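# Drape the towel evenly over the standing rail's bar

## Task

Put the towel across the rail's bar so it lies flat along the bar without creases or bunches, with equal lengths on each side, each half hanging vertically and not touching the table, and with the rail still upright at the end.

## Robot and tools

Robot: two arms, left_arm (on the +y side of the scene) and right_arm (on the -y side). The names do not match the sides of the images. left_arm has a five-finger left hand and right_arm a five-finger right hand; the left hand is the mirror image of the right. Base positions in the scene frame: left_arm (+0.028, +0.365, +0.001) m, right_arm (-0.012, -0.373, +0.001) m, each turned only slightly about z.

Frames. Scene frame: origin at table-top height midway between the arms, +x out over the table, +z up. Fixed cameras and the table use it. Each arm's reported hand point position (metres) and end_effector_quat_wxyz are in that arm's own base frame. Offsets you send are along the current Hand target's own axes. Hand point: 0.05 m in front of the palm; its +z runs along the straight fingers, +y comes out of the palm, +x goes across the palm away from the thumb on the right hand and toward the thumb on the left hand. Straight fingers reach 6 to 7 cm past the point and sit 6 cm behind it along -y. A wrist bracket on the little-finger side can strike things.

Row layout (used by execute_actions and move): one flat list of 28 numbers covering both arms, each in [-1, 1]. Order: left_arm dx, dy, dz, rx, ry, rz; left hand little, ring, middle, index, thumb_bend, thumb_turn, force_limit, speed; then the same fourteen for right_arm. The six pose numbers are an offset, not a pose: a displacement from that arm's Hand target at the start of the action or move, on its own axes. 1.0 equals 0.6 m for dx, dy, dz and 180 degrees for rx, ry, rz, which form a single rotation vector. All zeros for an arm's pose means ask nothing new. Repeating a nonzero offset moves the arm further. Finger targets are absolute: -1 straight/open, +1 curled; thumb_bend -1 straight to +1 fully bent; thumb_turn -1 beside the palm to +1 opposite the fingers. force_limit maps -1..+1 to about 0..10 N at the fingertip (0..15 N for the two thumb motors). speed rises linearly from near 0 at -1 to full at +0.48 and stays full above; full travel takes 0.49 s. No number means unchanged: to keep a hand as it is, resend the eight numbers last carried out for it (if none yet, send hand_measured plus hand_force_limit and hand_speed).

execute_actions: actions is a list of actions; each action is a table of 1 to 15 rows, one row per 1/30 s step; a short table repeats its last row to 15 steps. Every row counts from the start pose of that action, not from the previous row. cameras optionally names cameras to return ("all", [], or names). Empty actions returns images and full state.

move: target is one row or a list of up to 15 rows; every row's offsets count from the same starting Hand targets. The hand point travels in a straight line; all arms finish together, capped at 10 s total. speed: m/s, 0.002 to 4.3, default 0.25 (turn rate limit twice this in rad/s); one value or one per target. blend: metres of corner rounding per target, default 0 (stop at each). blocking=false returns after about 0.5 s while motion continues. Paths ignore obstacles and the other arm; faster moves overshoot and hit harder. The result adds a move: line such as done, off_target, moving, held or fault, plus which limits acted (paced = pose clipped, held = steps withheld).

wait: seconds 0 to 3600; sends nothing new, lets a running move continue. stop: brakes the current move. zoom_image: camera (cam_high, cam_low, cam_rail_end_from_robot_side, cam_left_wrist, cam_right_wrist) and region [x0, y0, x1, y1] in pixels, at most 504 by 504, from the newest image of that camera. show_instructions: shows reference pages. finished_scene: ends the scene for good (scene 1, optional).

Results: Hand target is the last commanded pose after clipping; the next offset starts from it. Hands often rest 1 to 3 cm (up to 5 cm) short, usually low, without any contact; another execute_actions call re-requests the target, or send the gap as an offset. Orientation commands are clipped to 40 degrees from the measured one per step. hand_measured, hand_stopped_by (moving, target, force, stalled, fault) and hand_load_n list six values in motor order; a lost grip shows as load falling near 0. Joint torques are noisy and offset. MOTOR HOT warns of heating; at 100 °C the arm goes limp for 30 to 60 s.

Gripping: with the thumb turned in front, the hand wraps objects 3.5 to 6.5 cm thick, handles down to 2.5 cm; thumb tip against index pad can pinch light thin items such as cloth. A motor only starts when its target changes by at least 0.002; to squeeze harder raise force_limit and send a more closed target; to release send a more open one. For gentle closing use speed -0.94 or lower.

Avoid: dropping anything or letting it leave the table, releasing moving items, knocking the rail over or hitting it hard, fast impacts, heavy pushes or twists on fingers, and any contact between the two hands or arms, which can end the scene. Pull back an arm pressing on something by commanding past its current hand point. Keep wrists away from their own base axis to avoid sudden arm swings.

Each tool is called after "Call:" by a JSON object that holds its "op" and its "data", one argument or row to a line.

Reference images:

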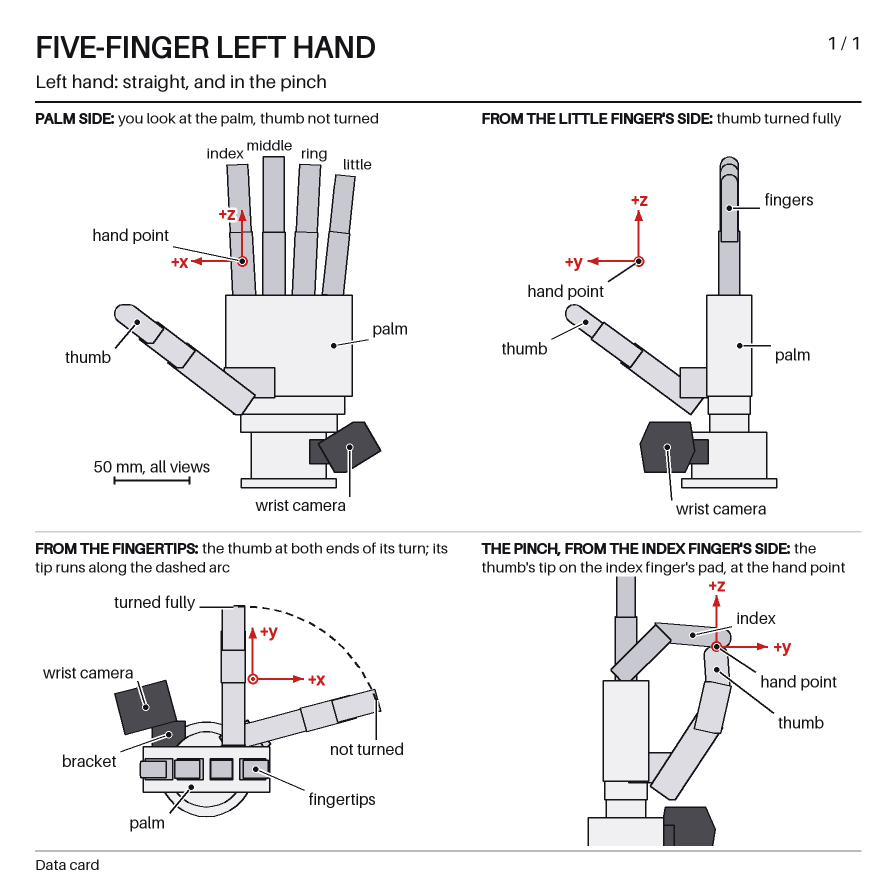

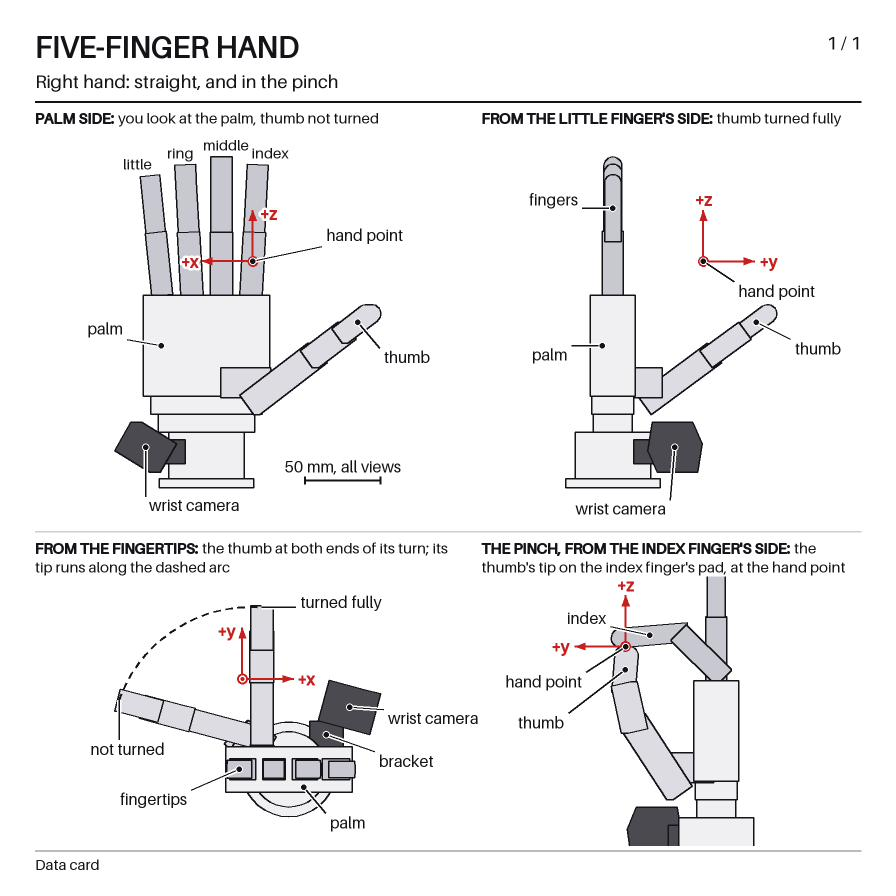

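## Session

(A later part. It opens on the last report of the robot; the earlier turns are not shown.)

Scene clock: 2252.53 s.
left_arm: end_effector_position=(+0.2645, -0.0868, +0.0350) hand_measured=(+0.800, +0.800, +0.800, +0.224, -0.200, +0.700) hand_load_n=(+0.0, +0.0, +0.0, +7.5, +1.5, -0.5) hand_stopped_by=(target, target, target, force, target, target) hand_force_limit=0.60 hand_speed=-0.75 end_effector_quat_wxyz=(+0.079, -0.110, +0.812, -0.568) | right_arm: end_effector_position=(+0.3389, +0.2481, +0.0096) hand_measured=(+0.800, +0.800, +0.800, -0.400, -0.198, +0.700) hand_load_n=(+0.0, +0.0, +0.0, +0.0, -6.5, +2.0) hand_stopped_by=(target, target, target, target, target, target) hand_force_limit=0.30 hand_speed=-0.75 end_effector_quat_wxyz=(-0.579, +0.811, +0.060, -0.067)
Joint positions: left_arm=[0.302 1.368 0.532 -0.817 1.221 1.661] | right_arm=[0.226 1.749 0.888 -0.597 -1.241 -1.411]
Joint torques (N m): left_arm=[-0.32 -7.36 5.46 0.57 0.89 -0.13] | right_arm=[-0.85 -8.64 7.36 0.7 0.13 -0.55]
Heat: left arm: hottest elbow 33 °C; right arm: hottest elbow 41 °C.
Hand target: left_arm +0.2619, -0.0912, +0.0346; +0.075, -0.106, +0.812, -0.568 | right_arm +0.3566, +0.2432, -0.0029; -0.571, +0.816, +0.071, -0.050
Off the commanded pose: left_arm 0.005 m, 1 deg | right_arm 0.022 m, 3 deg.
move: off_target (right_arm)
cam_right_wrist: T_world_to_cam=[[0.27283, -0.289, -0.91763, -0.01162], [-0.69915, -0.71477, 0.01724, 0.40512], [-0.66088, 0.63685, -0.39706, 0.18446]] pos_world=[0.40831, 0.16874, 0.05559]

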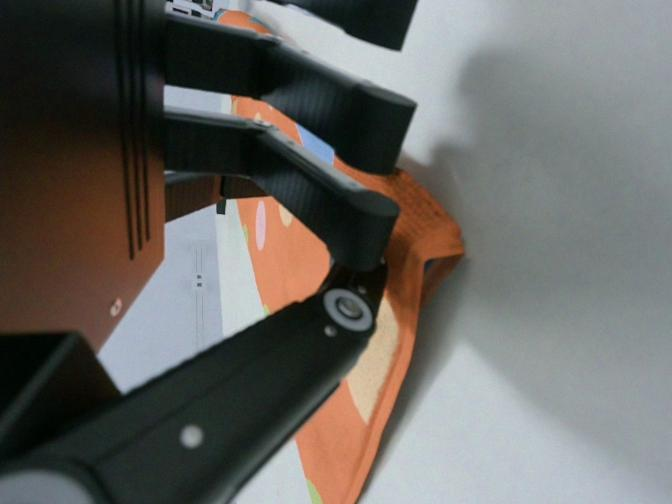

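Call:
{"op": "execute_actions", "data": {
  "actions": [
    [[0,0,0,0,0,0,0.8,0.8,0.8,0.49,-0.2,0.7,0.6,-0.75,0,0,0,0,0,0,0.8,0.8,0.8,0.4,-0.2,0.7,0.35,-0.8]],
    [[0,0,0,0,0,0,0.8,0.8,0.8,0.49,-0.2,0.7,0.6,-0.75,0,0,0,0,0,0,0.8,0.8,0.8,0.4,-0.2,0.7,0.35,-0.8]],
    [[0,0,0,0,0,0,0.8,0.8,0.8,0.49,-0.2,0.7,0.6,-0.75,0,0,0,0,0,0,0.8,0.8,0.8,0.4,-0.2,0.7,0.35,-0.8]],
    [[0,0,0,0,0,0,0.8,0.8,0.8,0.49,-0.2,0.7,0.6,-0.75,0,0,0,0,0,0,0.8,0.8,0.8,0.4,-0.2,0.7,0.35,-0.8]]
  ],
  "cameras": ["cam_right_wrist"]
}}

Call:
{"op": "execute_actions", "data": {
  "actions": [
    [[0,0,0,0,0,0,0.8,0.8,0.8,0.49,-0.2,0.7,0.6,-0.75,0,-0.0094,-0.0034,0,0,0,0.8,0.8,0.8,0.43,-0.2,0.7,0.5,-0.8]],
    [[0,0,0,0,0,0,0.8,0.8,0.8,0.49,-0.2,0.7,0.6,-0.75,0,-0.006,-0.0022,0,0,0,0.8,0.8,0.8,0.45,-0.2,0.7,0.55,-0.75]],
    [[0,0,0,0,0,0,0.8,0.8,0.8,0.49,-0.2,0.7,0.6,-0.75,0,-0.006,-0.0022,0,0,0,0.8,0.8,0.8,0.46,-0.2,0.7,0.55,-0.75]],
    [[0,0,0,0,0,0,0.8,0.8,0.8,0.49,-0.2,0.7,0.6,-0.75,0,-0.006,-0.0022,0,0,0,0.8,0.8,0.8,0.47,-0.2,0.7,0.55,-0.75]],
    [[0,0,0,0,0,0,0.8,0.8,0.8,0.49,-0.2,0.7,0.6,-0.75,0,0,0,0,0,0,0.8,0.8,0.8,0.49,-0.2,0.7,0.6,-0.75]]
  ],
  "cameras": ["cam_right_wrist","cam_high"]
}}

Scene clock: 2261.23 s.
left_arm: end_effector_position=(+0.2641, -0.0880, +0.0352) hand_measured=(+0.800, +0.800, +0.800, +0.224, -0.200, +0.700) hand_load_n=(+0.0, -0.5, +0.0, +8.5, +1.5, -0.5) hand_stopped_by=(target, target, target, force, target, target) hand_force_limit=0.60 hand_speed=-0.75 end_effector_quat_wxyz=(+0.077, -0.109, +0.812, -0.569) | right_arm: end_effector_position=(+0.3433, +0.2495, +0.0117) hand_measured=(+0.800, +0.800, +0.800, +0.188, -0.200, +0.700) hand_load_n=(+0.5, +0.0, +0.0, +7.5, +0.0, +0.0) hand_stopped_by=(target, target, target, force, target, target) hand_force_limit=0.35 hand_speed=-0.80 end_effector_quat_wxyz=(-0.581, +0.809, +0.066, -0.061)
Joint positions: left_arm=[0.297 1.368 0.532 -0.817 1.221 1.659] | right_arm=[0.226 1.75 0.896 -0.597 -1.246 -1.422]
Joint torques (N m): left_arm=[0.15 -7.18 5.56 0.73 0.88 -0.15] | right_arm=[-0.73 -8.59 6.8 0.69 0.33 -0.48]
Heat: left arm: hottest elbow 33 °C; right arm: hottest elbow 41 °C.
Hand target: left_arm +0.2619, -0.0912, +0.0346; +0.075, -0.106, +0.812, -0.569 | right_arm +0.3565, +0.2432, -0.0029; -0.571, +0.816, +0.071, -0.050
Off the commanded pose: left_arm 0.004 m, 0 deg | right_arm 0.021 m, 2 deg.
cam_right_wrist: T_world_to_cam=[[0.28887, -0.28015, -0.91546, -0.01818], [-0.69631, -0.71774, -0.00008, 0.40919], [-0.65704, 0.63747, -0.4024, 0.18585]] pos_world=[0.41229, 0.17012, 0.05818]

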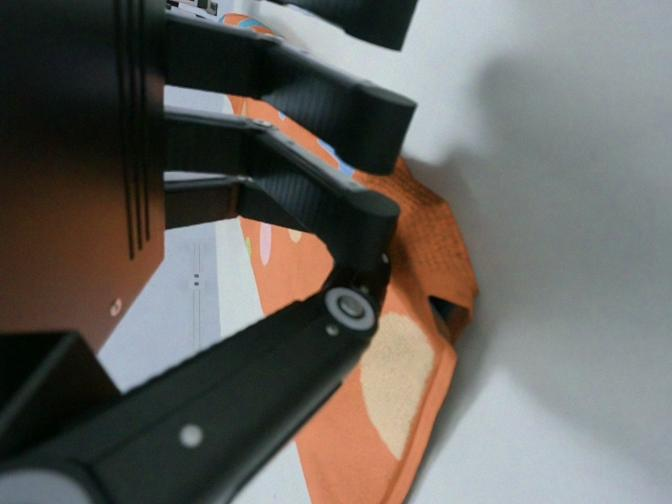

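Scene clock: 2263.93 s.
left_arm: end_effector_position=(+0.2640, -0.0884, +0.0354) hand_measured=(+0.800, +0.800, +0.800, +0.224, -0.200, +0.700) hand_load_n=(+0.0, +0.0, +0.0, +8.5, +1.5, -1.0) hand_stopped_by=(target, target, target, force, target, target) hand_force_limit=0.60 hand_speed=-0.75 end_effector_quat_wxyz=(+0.077, -0.108, +0.811, -0.569) | right_arm: end_effector_position=(+0.3422, +0.2484, +0.0132) hand_measured=(+0.800, +0.800, +0.800, +0.222, -0.200, +0.700) hand_load_n=(+0.0, +0.0, +0.0, +10.0, +0.0, -0.5) hand_stopped_by=(target, target, target, force, target, target) hand_force_limit=0.60 hand_speed=-0.75 end_effector_quat_wxyz=(-0.578, +0.811, +0.065, -0.067)
Joint positions: left_arm=[0.296 1.368 0.532 -0.817 1.222 1.659] | right_arm=[0.226 1.75 0.906 -0.634 -1.24 -1.438]
Joint torques (N m): left_arm=[-0.09 -7.41 5.41 0.75 0.83 -0.09] | right_arm=[-0.91 -11.69 6.94 0.14 0.08 -0.32]
Heat: left arm: hottest elbow 33 °C; right arm: hottest elbow 41 °C.
Hand target: left_arm +0.2619, -0.0912, +0.0346; +0.075, -0.106, +0.812, -0.568 | right_arm +0.3567, +0.2433, +0.0147; -0.571, +0.816, +0.072, -0.050
Off the commanded pose: left_arm 0.004 m, 0 deg | right_arm 0.015 m, 2 deg.
cam_right_wrist: T_world_to_cam=[[0.2805, -0.2874, -0.91582, -0.01214], [-0.69322, -0.72059, 0.01381, 0.40704], [-0.6639, 0.63099, -0.40136, 0.19046]] pos_world=[0.41202, 0.16964, 0.0597]
Images, in order (width x height): cam_high 672x504, cam_right_wrist 672x504.

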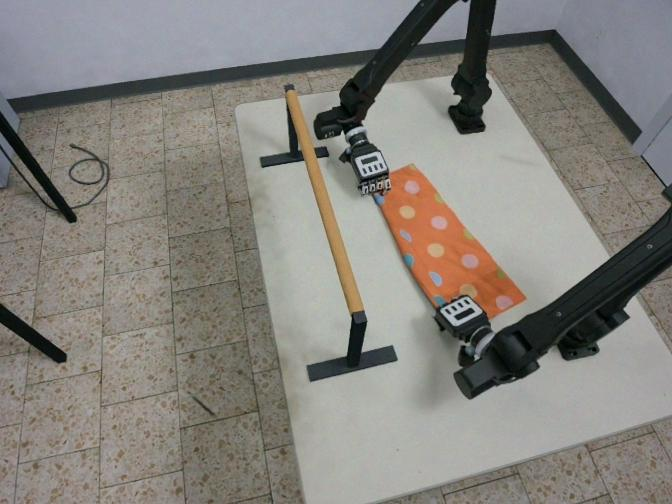

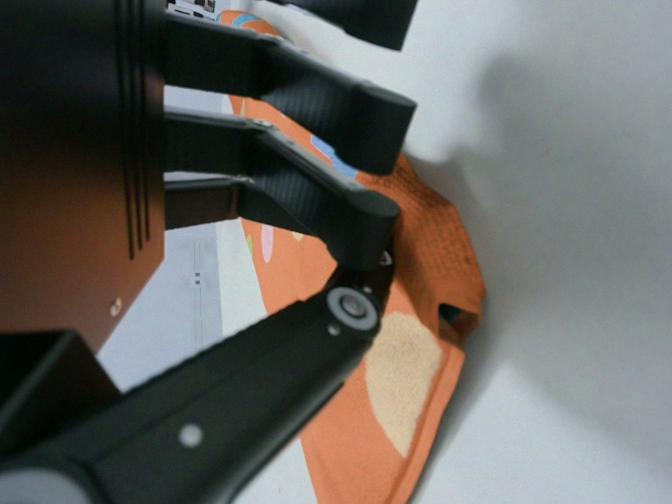

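Call:
{"op": "move", "data": {
  "target": [
    [0,-0.0783,-0.0285,0,0,0,0.8,0.8,0.8,0.49,-0.2,0.7,0.6,-0.75,0,-0.11,-0.04,0,0,0,0.8,0.8,0.8,0.51,-0.2,0.7,0.65,-0.75]
  ],
  "speed": 0.06,
  "cameras": ["cam_left_wrist","cam_right_wrist","cam_high","cam_low"]
}}

Scene clock: 2269.47 s.
left_arm: end_effector_position=(+0.2518, -0.0927, +0.0758) hand_measured=(+0.800, +0.800, +0.800, +0.224, -0.200, +0.700) hand_load_n=(+0.0, +0.0, +0.0, +8.5, +1.5, -1.0) hand_stopped_by=(target, target, target, force, target, target) hand_force_limit=0.60 hand_speed=-0.75 end_effector_quat_wxyz=(+0.069, -0.114, +0.810, -0.571) | right_arm: end_effector_position=(+0.3342, +0.2448, +0.0669) hand_measured=(+0.800, +0.800, +0.800, +0.222, -0.200, +0.700) hand_load_n=(+0.0, +0.0, +0.0, +4.5, +2.0, -0.5) hand_stopped_by=(target, target, target, force, target, target) hand_force_limit=0.65 hand_speed=-0.75 end_effector_quat_wxyz=(-0.570, +0.816, +0.054, -0.081)
Joint positions: left_arm=[0.295 1.234 0.557 -0.989 1.223 1.653] | right_arm=[0.226 1.637 0.946 -0.829 -1.226 -1.44]
Joint torques (N m): left_arm=[-0.44 -6.07 9.62 -0.01 0.8 -0.02] | right_arm=[-0.56 -12.81 9.13 0.17 -0.47 -0.3]
Heat: left arm: hottest elbow 33 °C; right arm: hottest elbow 41 °C.
Hand target: left_arm +0.2618, -0.0913, +0.0846; +0.075, -0.106, +0.812, -0.569 | right_arm +0.3567, +0.2432, +0.0848; -0.571, +0.816, +0.071, -0.050
Off the commanded pose: left_arm 0.013 m, 1 deg | right_arm 0.029 m, 4 deg.
move: off_target (left_arm, right_arm)
cam_left_wrist: T_world_to_cam=[[-0.15198, -0.42388, 0.89287, -0.06239], [-0.95663, 0.29022, -0.02505, 0.27068], [-0.24851, -0.85796, -0.44961, 0.13666]] pos_world=[0.28342, 0.01225, 0.12392]
cam_right_wrist: T_world_to_cam=[[0.24874, -0.30765, -0.91841, 0.054], [-0.69214, -0.71977, 0.05365, 0.39502], [-0.67755, 0.62232, -0.39197, 0.21492]] pos_world=[0.40559, 0.16719, 0.11264]
Images, in order (width x height): cam_high 672x504, cam_low 672x504, cam_left_wrist 672x504, cam_right_wrist 672x504.

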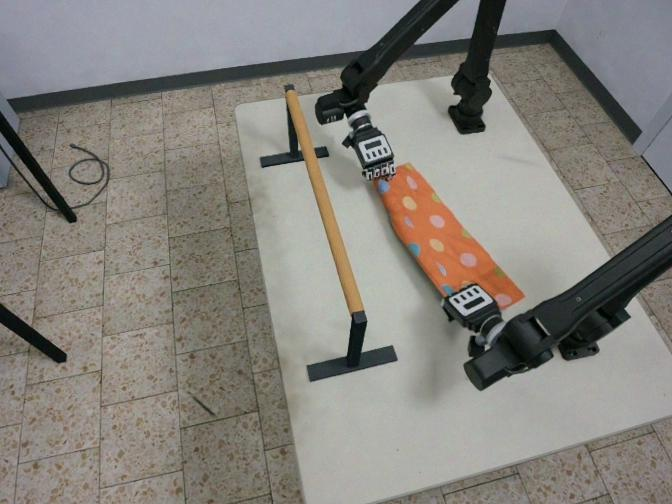

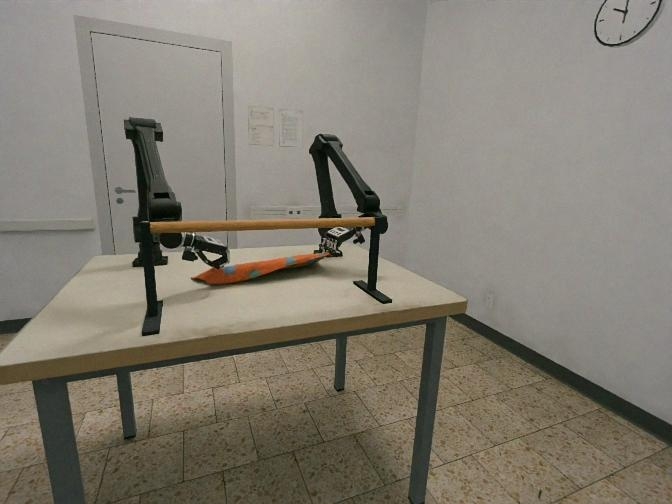

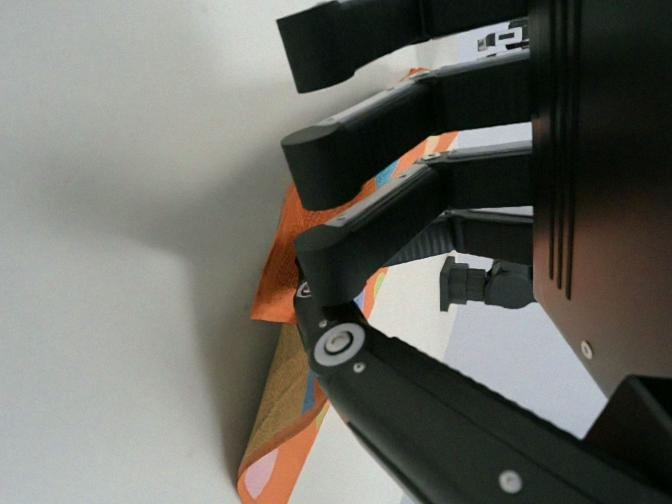

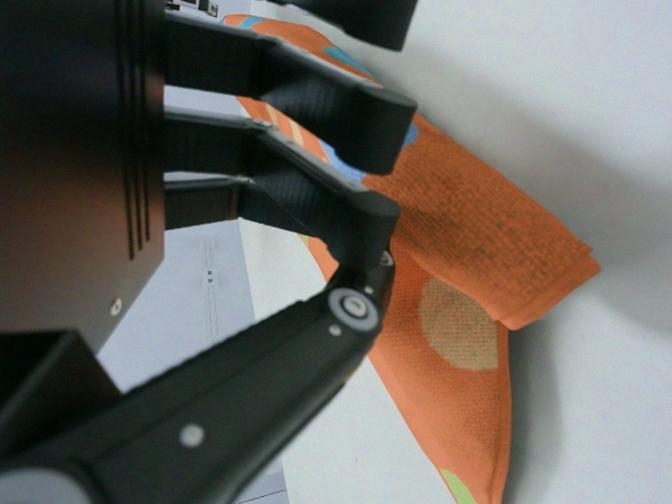

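Call:
{"op": "move", "data": {
  "target": [
    [0.04,0.068,0.01,0,0,0,0.8,0.8,0.8,0.49,-0.2,0.7,0.6,-0.75,-0.05,0.085,0.04,0,0,0,0.8,0.8,0.8,0.51,-0.2,0.7,0.65,-0.75]
  ],
  "speed": 0.06,
  "cameras": ["cam_left_wrist","cam_right_wrist","cam_high","cam_low"]
}}

Scene clock: 2274.17 s.
left_arm: end_effector_position=(+0.2354, -0.0948, +0.0492) hand_measured=(+0.800, +0.800, +0.800, +0.224, -0.200, +0.700) hand_load_n=(+0.0, +0.0, +0.0, +8.5, +1.5, -1.0) hand_stopped_by=(target, target, target, force, target, target) hand_force_limit=0.60 hand_speed=-0.75 end_effector_quat_wxyz=(+0.069, -0.102, +0.811, -0.572) | right_arm: end_effector_position=(+0.3275, +0.2435, +0.0344) hand_measured=(+0.800, +0.800, +0.800, +0.222, -0.200, +0.700) hand_load_n=(+0.0, +0.0, +0.0, +4.5, +2.5, -0.5) hand_stopped_by=(target, target, target, force, target, target) hand_force_limit=0.65 hand_speed=-0.75 end_effector_quat_wxyz=(-0.575, +0.813, +0.078, -0.045)
Joint positions: left_arm=[0.305 1.279 0.498 -0.955 1.223 1.741] | right_arm=[0.227 1.645 0.847 -0.626 -1.226 -1.431]
Joint torques (N m): left_arm=[2.67 -5.13 5.86 0.54 0.62 0.14] | right_arm=[0.44 -9.7 5.15 1.28 -0.44 -0.02]
Heat: left arm: hottest elbow 33 °C; right arm: hottest elbow 41 °C.
Hand target: left_arm +0.2366, -0.0893, +0.0441; +0.075, -0.106, +0.812, -0.568 | right_arm +0.3262, +0.2430, +0.0287; -0.571, +0.816, +0.071, -0.050
Off the commanded pose: left_arm 0.007 m, 1 deg | right_arm 0.006 m, 1 deg.
move: done
cam_left_wrist: T_world_to_cam=[[-0.17131, -0.42086, 0.8908, -0.03704], [-0.95038, 0.3089, -0.03683, 0.25579], [-0.25967, -0.85291, -0.45289, 0.12212]] pos_world=[0.26846, 0.00955, 0.09772]
cam_right_wrist: T_world_to_cam=[[0.32516, -0.2907, -0.89987, -0.00436], [-0.69555, -0.71822, -0.01931, 0.39442], [-0.64069, 0.63218, -0.43573, 0.1855]] pos_world=[0.39461, 0.16475, 0.08452]
Images, in order (width x height): cam_high 672x504, cam_low 672x504, cam_left_wrist 672x504, cam_right_wrist 672x504.

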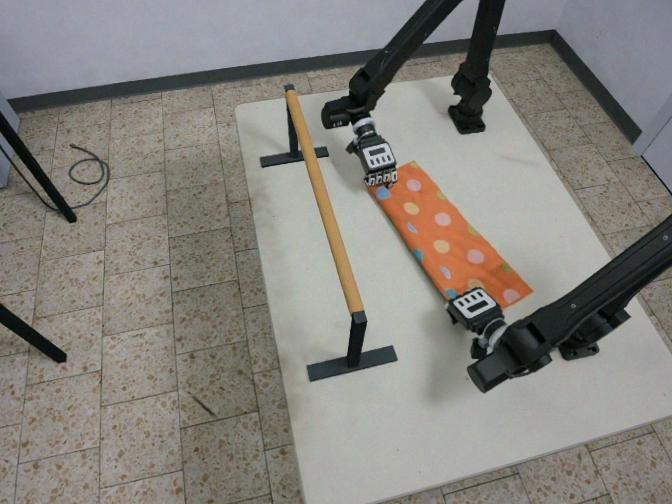

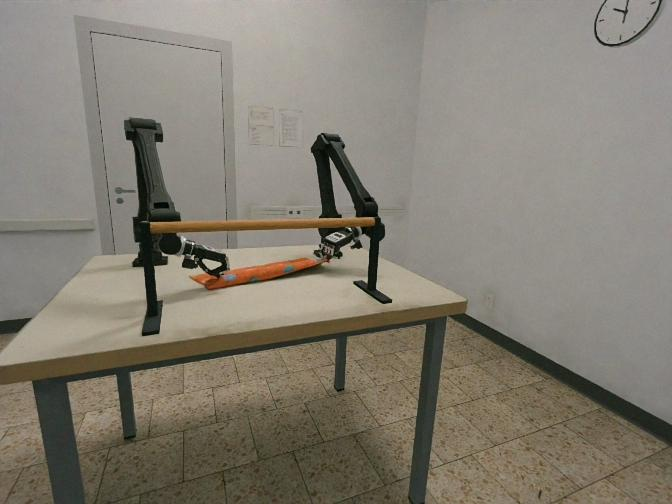

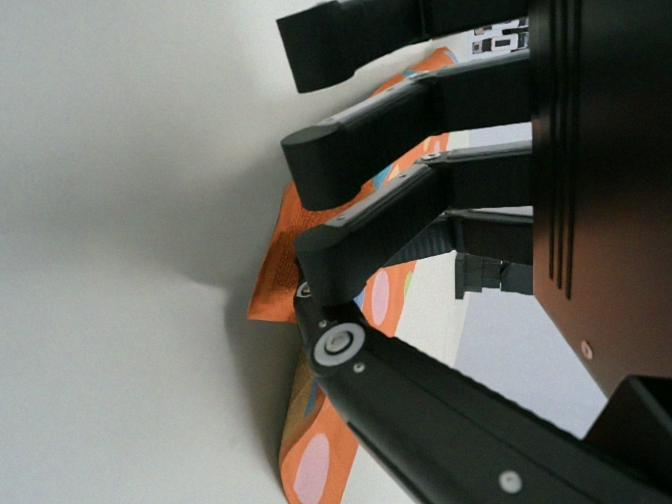

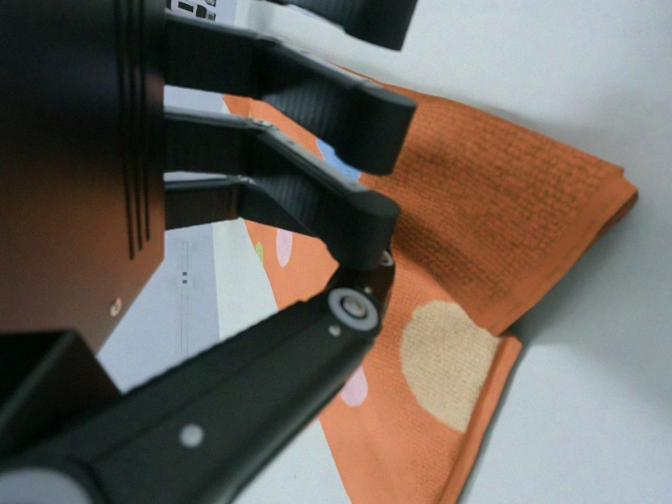

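Call:
{"op": "move", "data": {
  "target": [
    [0,0,0,0,0,0,0.8,0.8,0.8,0.49,-0.2,0.7,0.6,-0.75,0,0.0157,0.0057,0,0,0,0.8,0.8,0.8,0.51,-0.2,0.7,0.65,-0.75],
    [0,0,0,0,0,0,0.8,0.8,0.8,0.49,-0.2,0.7,0.6,-0.75,0,0.0157,0.0057,0,0,0,0.8,0.8,0.8,-0.4,-0.2,0.7,0.3,-0.75],
    [0,0,0,0,0,0,0.8,0.8,0.8,0.49,-0.2,0.7,0.6,-0.75,0,-0.0548,-0.02,0,0,0,0.8,0.8,0.8,-0.4,-0.2,0.7,0.3,-0.75],
    [0,0,0,0,0,0,0.8,0.8,0.8,0.49,-0.2,0.7,0.6,-0.75,0.0545,-0.042,-0.0634,0,0,0,0.8,0.8,0.8,-0.4,-0.2,0.7,0.3,-0.75],
    [0,0,0,0,0,0,0.8,0.8,0.8,0.49,-0.2,0.7,0.6,-0.75,0.0545,0.0108,-0.0442,0,0,0,0.8,0.8,0.8,-0.4,-0.2,0.7,0.3,-0.75]
  ],
  "speed": 0.06,
  "cameras": ["cam_left_wrist","cam_right_wrist","cam_high","cam_low"]
}}

Scene clock: 2285.83 s.
left_arm: end_effector_position=(+0.2357, -0.0932, +0.0486) hand_measured=(+0.800, +0.800, +0.800, +0.224, -0.200, +0.700) hand_load_n=(+0.0, +0.0, +0.0, +7.5, +1.5, -0.5) hand_stopped_by=(target, target, target, force, target, target) hand_force_limit=0.60 hand_speed=-0.75 end_effector_quat_wxyz=(+0.070, -0.103, +0.812, -0.570) | right_arm: end_effector_position=(+0.3529, +0.2223, +0.0322) hand_measured=(+0.800, +0.800, +0.800, -0.400, -0.200, +0.700) hand_load_n=(+0.0, +0.0, +0.0, +0.0, +0.0, +0.0) hand_stopped_by=(target, target, target, target, target, target) hand_force_limit=0.30 hand_speed=-0.75 end_effector_quat_wxyz=(-0.570, +0.817, +0.062, -0.063)
Joint positions: left_arm=[0.31 1.279 0.498 -0.955 1.22 1.743] | right_arm=[0.166 1.733 0.965 -0.858 -1.221 -1.596]
Joint torques (N m): left_arm=[1.85 -5.25 5.85 0.58 0.72 0.13] | right_arm=[0.09 -11.05 6.56 0.84 -0.8 -0.27]
Heat: left arm: hottest elbow 33 °C; right arm: hottest elbow 40 °C.
Hand target: left_arm +0.2366, -0.0894, +0.0442; +0.075, -0.106, +0.812, -0.569 | right_arm +0.3632, +0.2219, +0.0317; -0.571, +0.816, +0.071, -0.050
Off the commanded pose: left_arm 0.006 m, 1 deg | right_arm 0.010 m, 2 deg.
move: done
cam_left_wrist: T_world_to_cam=[[-0.17075, -0.42484, 0.88902, -0.03615], [-0.95146, 0.30559, -0.03671, 0.2555], [-0.25608, -0.85213, -0.45639, 0.12273]] pos_world=[0.26835, 0.01114, 0.09753]
cam_right_wrist: T_world_to_cam=[[0.28351, -0.30761, -0.90829, -0.00204], [-0.69925, -0.71448, 0.02371, 0.39604], [-0.65625, 0.62841, -0.41766, 0.22001]] pos_world=[0.42189, 0.14408, 0.08065]
Images, in order (width x height): cam_high 672x504, cam_low 672x504, cam_left_wrist 672x504, cam_right_wrist 672x504.

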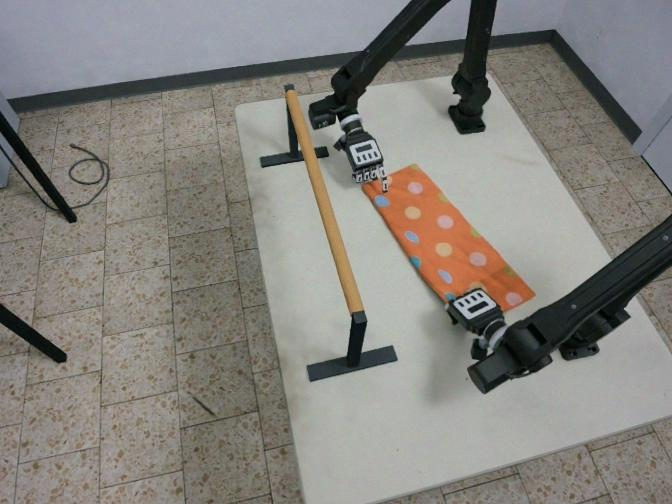

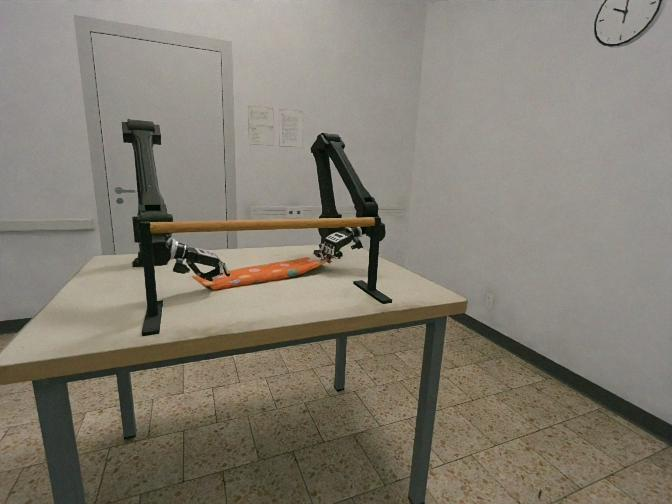

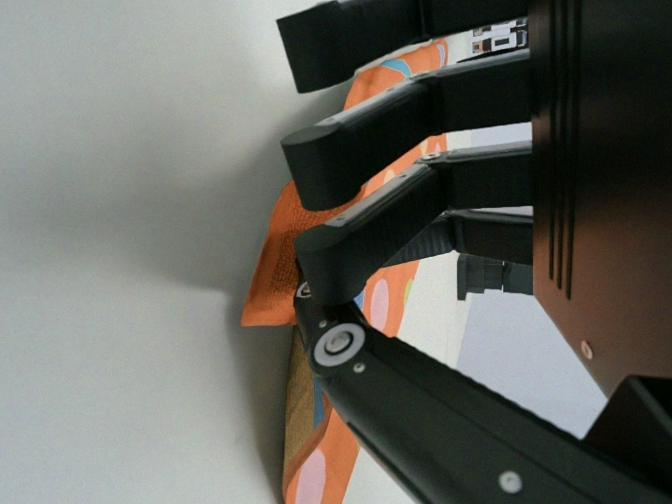

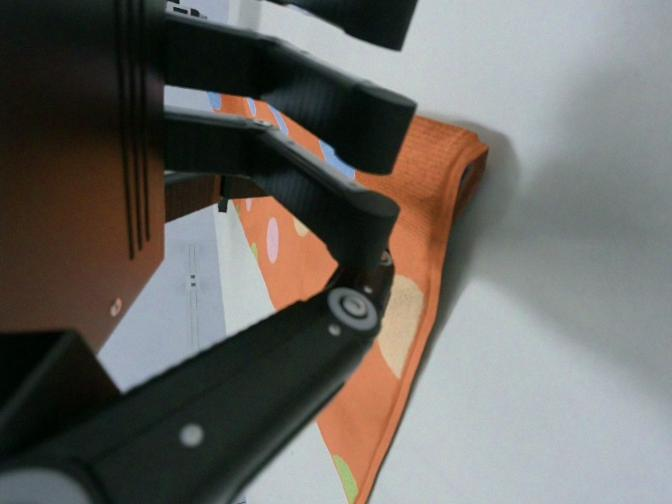

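Call:
{"op": "move", "data": {
  "target": [
    [-0.21,0.0,0.0,0,0,0,0.8,0.8,0.8,0.49,-0.2,0.7,0.6,-0.75,0,-0.08,-0.029,0,0,0,0.8,0.8,0.8,-0.4,-0.2,0.7,0.3,-0.75]
  ],
  "speed": 0.06,
  "cameras": ["cam_left_wrist","cam_high","cam_low"]
}}

Call:
{"op": "zoom_image", "data": {
  "camera": "cam_high",
  "region": [340, 140, 560, 360]
}}

Scene clock: 2300.13 s.
left_arm: end_effector_position=(+0.3475, -0.0576, +0.0431) hand_measured=(+0.800, +0.800, +0.800, +0.224, -0.200, +0.700) hand_load_n=(+0.0, +0.0, +0.0, +8.0, +1.0, -1.0) hand_stopped_by=(target, target, target, force, target, target) hand_force_limit=0.60 hand_speed=-0.75 end_effector_quat_wxyz=(+0.073, -0.109, +0.812, -0.569) | right_arm: end_effector_position=(+0.3431, +0.2207, +0.0632) hand_measured=(+0.800, +0.800, +0.800, -0.400, -0.200, +0.700) hand_load_n=(+0.0, +0.0, +0.0, +0.0, +0.0, +0.0) hand_stopped_by=(target, target, target, target, target, target) hand_force_limit=0.30 hand_speed=-0.75 end_effector_quat_wxyz=(-0.568, +0.817, +0.051, -0.079)
Joint positions: left_arm=[0.31 1.576 0.791 -0.918 1.219 1.705] | right_arm=[0.166 1.672 0.983 -0.975 -1.221 -1.596]
Joint torques (N m): left_arm=[0.26 -9 8.68 0.46 0.89 -0.1] | right_arm=[-0.09 -13.51 8.99 -0.14 -0.79 -0.27]
Heat: left arm: hottest elbow 32 °C; right arm: hottest elbow 40 °C.
Hand target: left_arm +0.3584, -0.0570, +0.0444; +0.075, -0.106, +0.812, -0.569 | right_arm +0.3632, +0.2220, +0.0827; -0.571, +0.816, +0.071, -0.050
Off the commanded pose: left_arm 0.011 m, 0 deg | right_arm 0.028 m, 4 deg.
move: off_target (left_arm, right_arm)
cam_left_wrist: T_world_to_cam=[[-0.16297, -0.42846, 0.88874, -0.00003], [-0.95545, 0.29322, -0.03384, 0.35139], [-0.2461, -0.85466, -0.45716, 0.17549]] pos_world=[0.37891, 0.04694, 0.09214]
Images, in order (width x height): cam_high 672x504, cam_low 672x504, cam_left_wrist 672x504.

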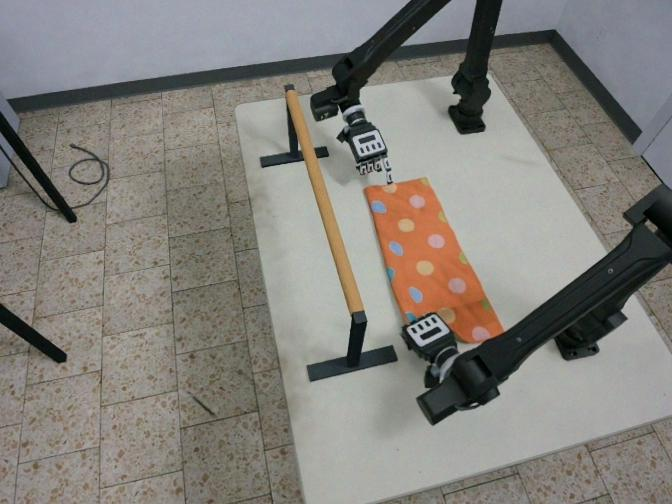

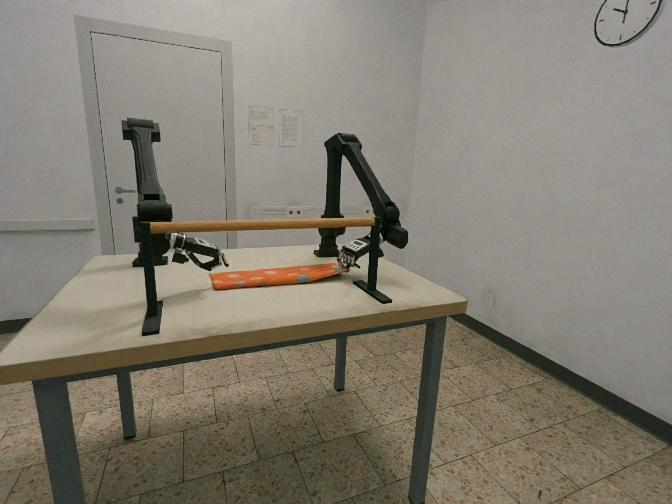

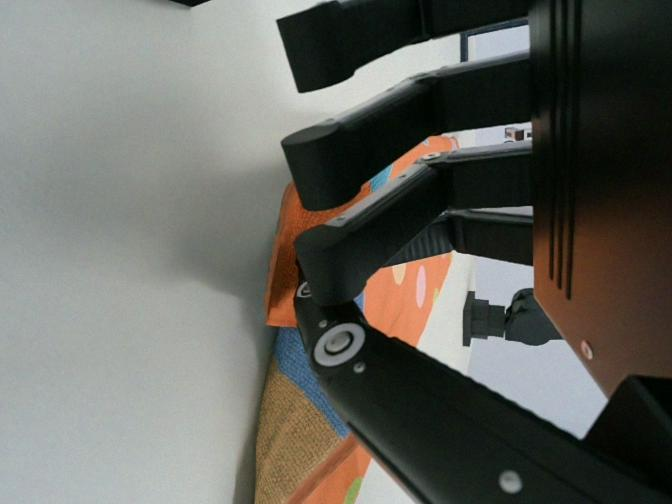

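Scaled by 2.291 from the camera's image (finer frame: 960x720).

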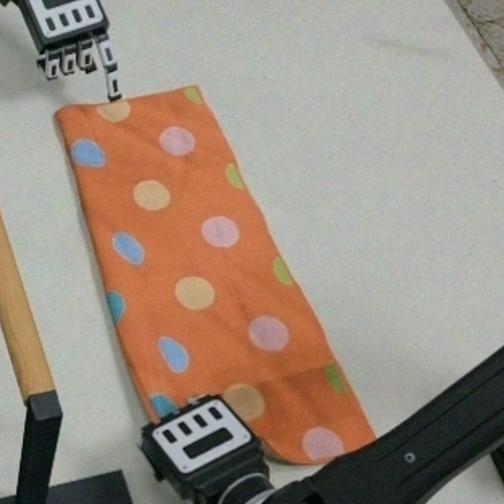

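Call:
{"op": "execute_actions", "data": {
  "actions": [
    [[0,0,0,0,0,0,0.8,0.8,0.8,0.49,-0.2,0.7,0.6,-0.75,0,0,0,0,0,0,0.8,0.8,0.8,-0.4,-0.2,0.7,0.3,-0.75]]
  ],
  "cameras": ["cam_right_wrist"]
}}

Scene clock: 2309.63 s.
left_arm: end_effector_position=(+0.3474, -0.0576, +0.0431) hand_measured=(+0.800, +0.800, +0.800, +0.224, -0.200, +0.700) hand_load_n=(+0.0, +0.0, +0.0, +7.5, +1.5, -0.5) hand_stopped_by=(target, target, target, force, target, target) hand_force_limit=0.60 hand_speed=-0.75 end_effector_quat_wxyz=(+0.073, -0.110, +0.812, -0.569) | right_arm: end_effector_position=(+0.3431, +0.2207, +0.0632) hand_measured=(+0.800, +0.800, +0.800, -0.400, -0.200, +0.700) hand_load_n=(+0.0, +0.0, +0.0, +0.0, +0.0, +0.0) hand_stopped_by=(target, target, target, target, target, target) hand_force_limit=0.30 hand_speed=-0.75 end_effector_quat_wxyz=(-0.568, +0.817, +0.051, -0.079)
Joint positions: left_arm=[0.31 1.576 0.791 -0.918 1.219 1.704] | right_arm=[0.166 1.672 0.983 -0.975 -1.221 -1.596]
Joint torques (N m): left_arm=[0.09 -9.11 8.7 0.39 0.89 -0.09] | right_arm=[-0.03 -13.27 8.98 -0.08 -0.8 -0.25]
Heat: left arm: hottest elbow 33 °C; right arm: hottest elbow 41 °C.
Hand target: left_arm +0.3583, -0.0570, +0.0444; +0.075, -0.106, +0.812, -0.569 | right_arm +0.3632, +0.2220, +0.0827; -0.571, +0.816, +0.071, -0.050
Off the commanded pose: left_arm 0.011 m, 1 deg | right_arm 0.028 m, 4 deg.
cam_right_wrist: T_world_to_cam=[[0.24814, -0.31354, -0.91658, 0.04236], [-0.69768, -0.71426, 0.05545, 0.3846], [-0.67207, 0.62572, -0.39598, 0.2322]] pos_world=[0.41387, 0.14269, 0.10945]

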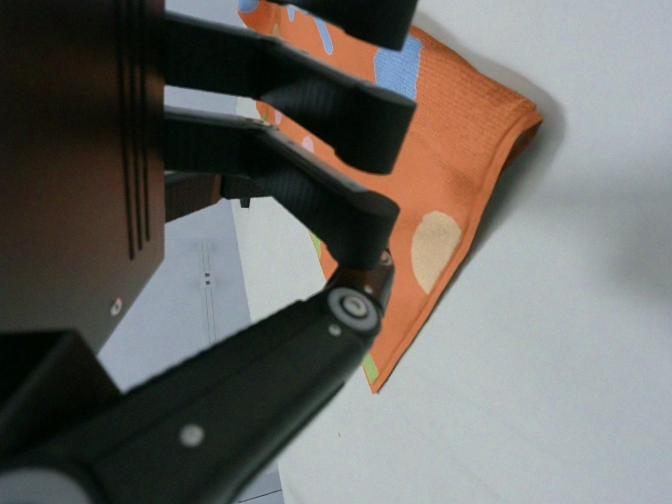

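Call:
{"op": "move", "data": {
  "target": [
    [0,0,0,0,0,0,0.8,0.8,0.8,0.49,-0.2,0.7,0.6,-0.75,0.0183,0.0685,0.0557,0,0,0,0.8,0.8,0.8,-0.4,-0.2,0.7,0.3,-0.75],
    [0,0,0,0,0,0,0.8,0.8,0.8,0.49,-0.2,0.7,0.6,-0.75,0.0183,0.1245,0.076,0,0,0,0.8,0.8,0.8,-0.4,-0.2,0.7,0.3,-0.75]
  ],
  "speed": 0.05,
  "cameras": ["cam_right_wrist"]
}}

Scene clock: 2318.37 s.
left_arm: end_effector_position=(+0.3474, -0.0576, +0.0431) hand_measured=(+0.800, +0.800, +0.800, +0.224, -0.200, +0.700) hand_load_n=(+0.0, +0.0, +0.0, +8.0, +1.5, -1.0) hand_stopped_by=(target, target, target, force, target, target) hand_force_limit=0.60 hand_speed=-0.75 end_effector_quat_wxyz=(+0.073, -0.110, +0.812, -0.569) | right_arm: end_effector_position=(+0.3763, +0.2397, +0.0101) hand_measured=(+0.800, +0.800, +0.800, -0.400, -0.200, +0.700) hand_load_n=(+0.0, +0.0, +0.0, -0.5, -2.0, +1.0) hand_stopped_by=(target, target, target, target, target, target) hand_force_limit=0.30 hand_speed=-0.75 end_effector_quat_wxyz=(-0.574, +0.814, +0.075, -0.041)
Joint positions: left_arm=[0.31 1.576 0.791 -0.918 1.219 1.704] | right_arm=[0.194 1.794 0.978 -0.669 -1.225 -1.501]
Joint torques (N m): left_arm=[0.03 -9.05 8.53 0.51 0.88 -0.11] | right_arm=[0.79 -10.46 4.55 1.39 -0.58 -0.13]
Heat: left arm: hottest elbow 34 °C; right arm: hottest elbow 41 °C.
Hand target: left_arm +0.3583, -0.0570, +0.0444; +0.075, -0.106, +0.812, -0.569 | right_arm +0.3709, +0.2410, -0.0030; -0.571, +0.816, +0.071, -0.050
Off the commanded pose: left_arm 0.011 m, 1 deg | right_arm 0.014 m, 1 deg.
move: off_target (right_arm)
cam_right_wrist: T_world_to_cam=[[0.32716, -0.29604, -0.8974, -0.04267], [-0.70222, -0.71164, -0.02124, 0.42619], [-0.63234, 0.63712, -0.4407, 0.20437]] pos_world=[0.44247, 0.16045, 0.06083]

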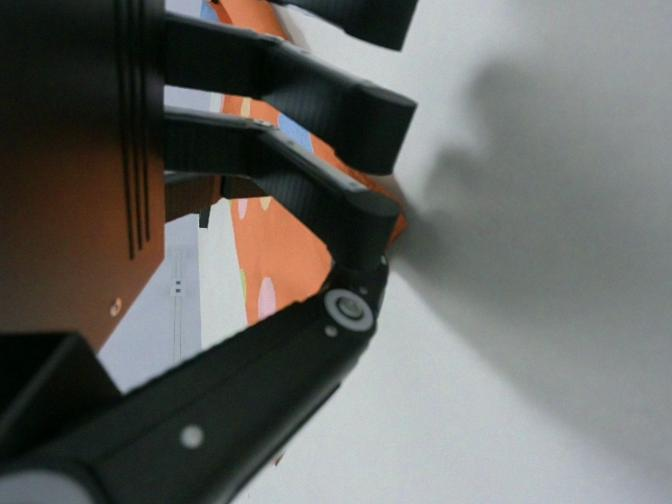

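Call:
{"op": "move", "data": {
  "target": [
    [0,0,0,0,0,0,0.8,0.8,0.8,0.49,-0.2,0.7,0.6,-0.75,0,-0.0235,-0.0086,0,0,0,0.8,0.8,0.8,-0.4,-0.2,0.7,0.3,-0.75],
    [0,0,0,0,0,0,0.8,0.8,0.8,0.49,-0.2,0.7,0.6,-0.75,-0.0238,-0.0282,0.0002,0,0,0,0.8,0.8,0.8,-0.4,-0.2,0.7,0.3,-0.75],
    [0,0,0,0,0,0,0.8,0.8,0.8,0.49,-0.2,0.7,0.6,-0.75,-0.0238,-0.0016,0.01,0,0,0,0.8,0.8,0.8,-0.4,-0.2,0.7,0.3,-0.75]
  ],
  "speed": 0.04,
  "cameras": ["cam_right_wrist"]
}}

Scene clock: 2323.90 s.
left_arm: end_effector_position=(+0.3474, -0.0576, +0.0431) hand_measured=(+0.800, +0.800, +0.800, +0.224, -0.200, +0.700) hand_load_n=(+0.0, +0.0, +0.0, +7.5, +1.5, -0.5) hand_stopped_by=(target, target, target, force, target, target) hand_force_limit=0.60 hand_speed=-0.75 end_effector_quat_wxyz=(+0.073, -0.110, +0.812, -0.569) | right_arm: end_effector_position=(+0.3634, +0.2428, +0.0092) hand_measured=(+0.800, +0.800, +0.800, -0.400, -0.200, +0.700) hand_load_n=(+0.5, +0.0, +0.0, +0.0, -3.5, +1.0) hand_stopped_by=(target, target, target, target, target, target) hand_force_limit=0.30 hand_speed=-0.75 end_effector_quat_wxyz=(-0.576, +0.813, +0.072, -0.041)
Joint positions: left_arm=[0.31 1.576 0.791 -0.918 1.219 1.704] | right_arm=[0.205 1.769 0.93 -0.605 -1.23 -1.454]
Joint torques (N m): left_arm=[0.56 -8.47 8.66 0.49 0.87 -0.13] | right_arm=[1.03 -10.34 4.05 1.46 -0.36 -0.16]
Heat: left arm: hottest elbow 34 °C; right arm: hottest elbow 41 °C.
Hand target: left_arm +0.3583, -0.0570, +0.0444; +0.075, -0.106, +0.812, -0.569 | right_arm +0.3558, +0.2444, -0.0042; -0.571, +0.816, +0.071, -0.050
Off the commanded pose: left_arm 0.011 m, 1 deg | right_arm 0.015 m, 1 deg.
move: off_target (right_arm)
cam_right_wrist: T_world_to_cam=[[0.32157, -0.29289, -0.90045, -0.0371], [-0.70529, -0.70859, -0.0214, 0.41963], [-0.63178, 0.64196, -0.43444, 0.19229]] pos_world=[0.42937, 0.16304, 0.05911]

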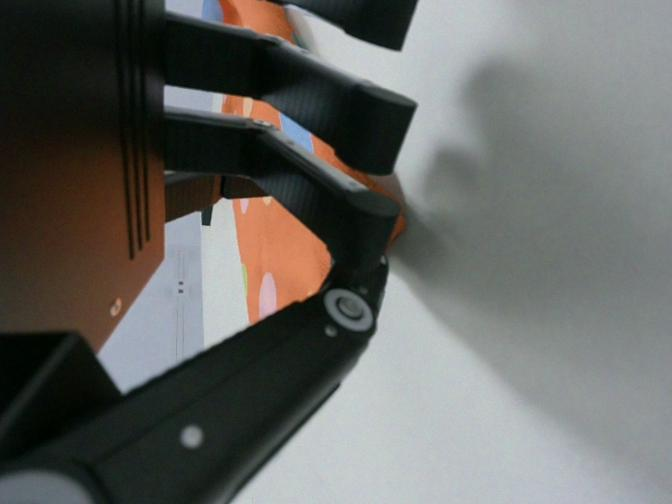

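Call:
{"op": "execute_actions", "data": {
  "actions": [
    [[0,0,0,0,0,0,0.8,0.8,0.8,0.49,-0.2,0.7,0.6,-0.75,0,0,0,0,0,0,0.8,0.8,0.8,0.4,-0.2,0.7,0.35,-0.8]],
    [[0,0,0,0,0,0,0.8,0.8,0.8,0.49,-0.2,0.7,0.6,-0.75,0,0,0,0,0,0,0.8,0.8,0.8,0.4,-0.2,0.7,0.35,-0.8]],
    [[0,0,0,0,0,0,0.8,0.8,0.8,0.49,-0.2,0.7,0.6,-0.75,0,0,0,0,0,0,0.8,0.8,0.8,0.4,-0.2,0.7,0.35,-0.8]],
    [[0,0,0,0,0,0,0.8,0.8,0.8,0.49,-0.2,0.7,0.6,-0.75,0,-0.0094,-0.0034,0,0,0,0.8,0.8,0.8,0.43,-0.2,0.7,0.5,-0.8]],
    [[0,0,0,0,0,0,0.8,0.8,0.8,0.49,-0.2,0.7,0.6,-0.75,0,-0.006,-0.0022,0,0,0,0.8,0.8,0.8,0.45,-0.2,0.7,0.55,-0.75]],
    [[0,0,0,0,0,0,0.8,0.8,0.8,0.49,-0.2,0.7,0.6,-0.75,0,-0.006,-0.0022,0,0,0,0.8,0.8,0.8,0.46,-0.2,0.7,0.55,-0.75]],
    [[0,0,0,0,0,0,0.8,0.8,0.8,0.49,-0.2,0.7,0.6,-0.75,0,-0.006,-0.0022,0,0,0,0.8,0.8,0.8,0.47,-0.2,0.7,0.55,-0.75]],
    [[0,0,0,0,0,0,0.8,0.8,0.8,0.49,-0.2,0.7,0.6,-0.75,0,0,0,0,0,0,0.8,0.8,0.8,0.49,-0.2,0.7,0.6,-0.75]]
  ],
  "cameras": ["cam_right_wrist"]
}}

Scene clock: 2334.67 s.
left_arm: end_effector_position=(+0.3472, -0.0588, +0.0436) hand_measured=(+0.800, +0.800, +0.800, +0.224, -0.200, +0.700) hand_load_n=(+0.0, -0.5, +0.0, +9.0, +1.0, -1.0) hand_stopped_by=(target, target, target, force, target, target) hand_force_limit=0.60 hand_speed=-0.75 end_effector_quat_wxyz=(+0.072, -0.110, +0.811, -0.570) | right_arm: end_effector_position=(+0.3588, +0.2467, +0.0130) hand_measured=(+0.800, +0.800, +0.800, +0.164, -0.202, +0.700) hand_load_n=(+0.0, +0.0, +0.0, +8.5, +4.0, +0.5) hand_stopped_by=(target, target, target, force, target, target) hand_force_limit=0.60 hand_speed=-0.75 end_effector_quat_wxyz=(-0.580, +0.810, +0.073, -0.048)
Joint positions: left_arm=[0.308 1.576 0.791 -0.918 1.222 1.7] | right_arm=[0.214 1.764 0.93 -0.619 -1.239 -1.453]
Joint torques (N m): left_arm=[0.21 -9.23 8.47 0.47 0.74 -0.06] | right_arm=[0.44 -12.98 4.79 0.06 0.05 -0.14]
Heat: left arm: hottest elbow 34 °C; right arm: hottest elbow 40 °C.
Hand target: left_arm +0.3584, -0.0570, +0.0444; +0.075, -0.106, +0.812, -0.569 | right_arm +0.3558, +0.2444, +0.0133; -0.571, +0.816, +0.071, -0.050
Off the commanded pose: left_arm 0.011 m, 1 deg | right_arm 0.004 m, 1 deg.
cam_right_wrist: T_world_to_cam=[[0.31478, -0.2827, -0.90609, -0.03102], [-0.69855, -0.71529, -0.01951, 0.41848], [-0.6426, 0.63909, -0.42264, 0.19316]] pos_world=[0.42622, 0.16712, 0.06169]

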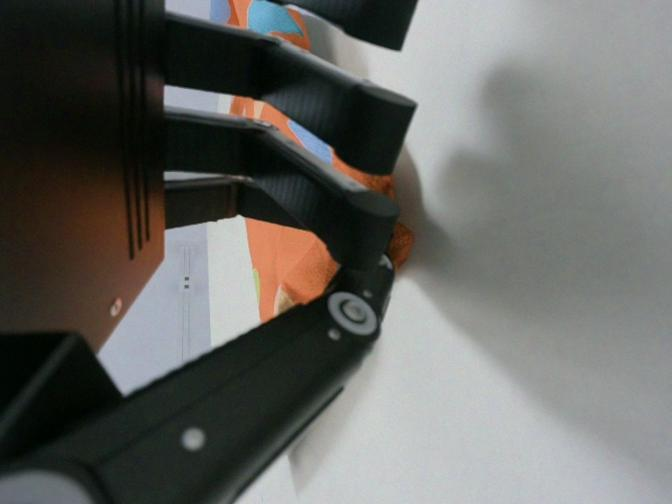

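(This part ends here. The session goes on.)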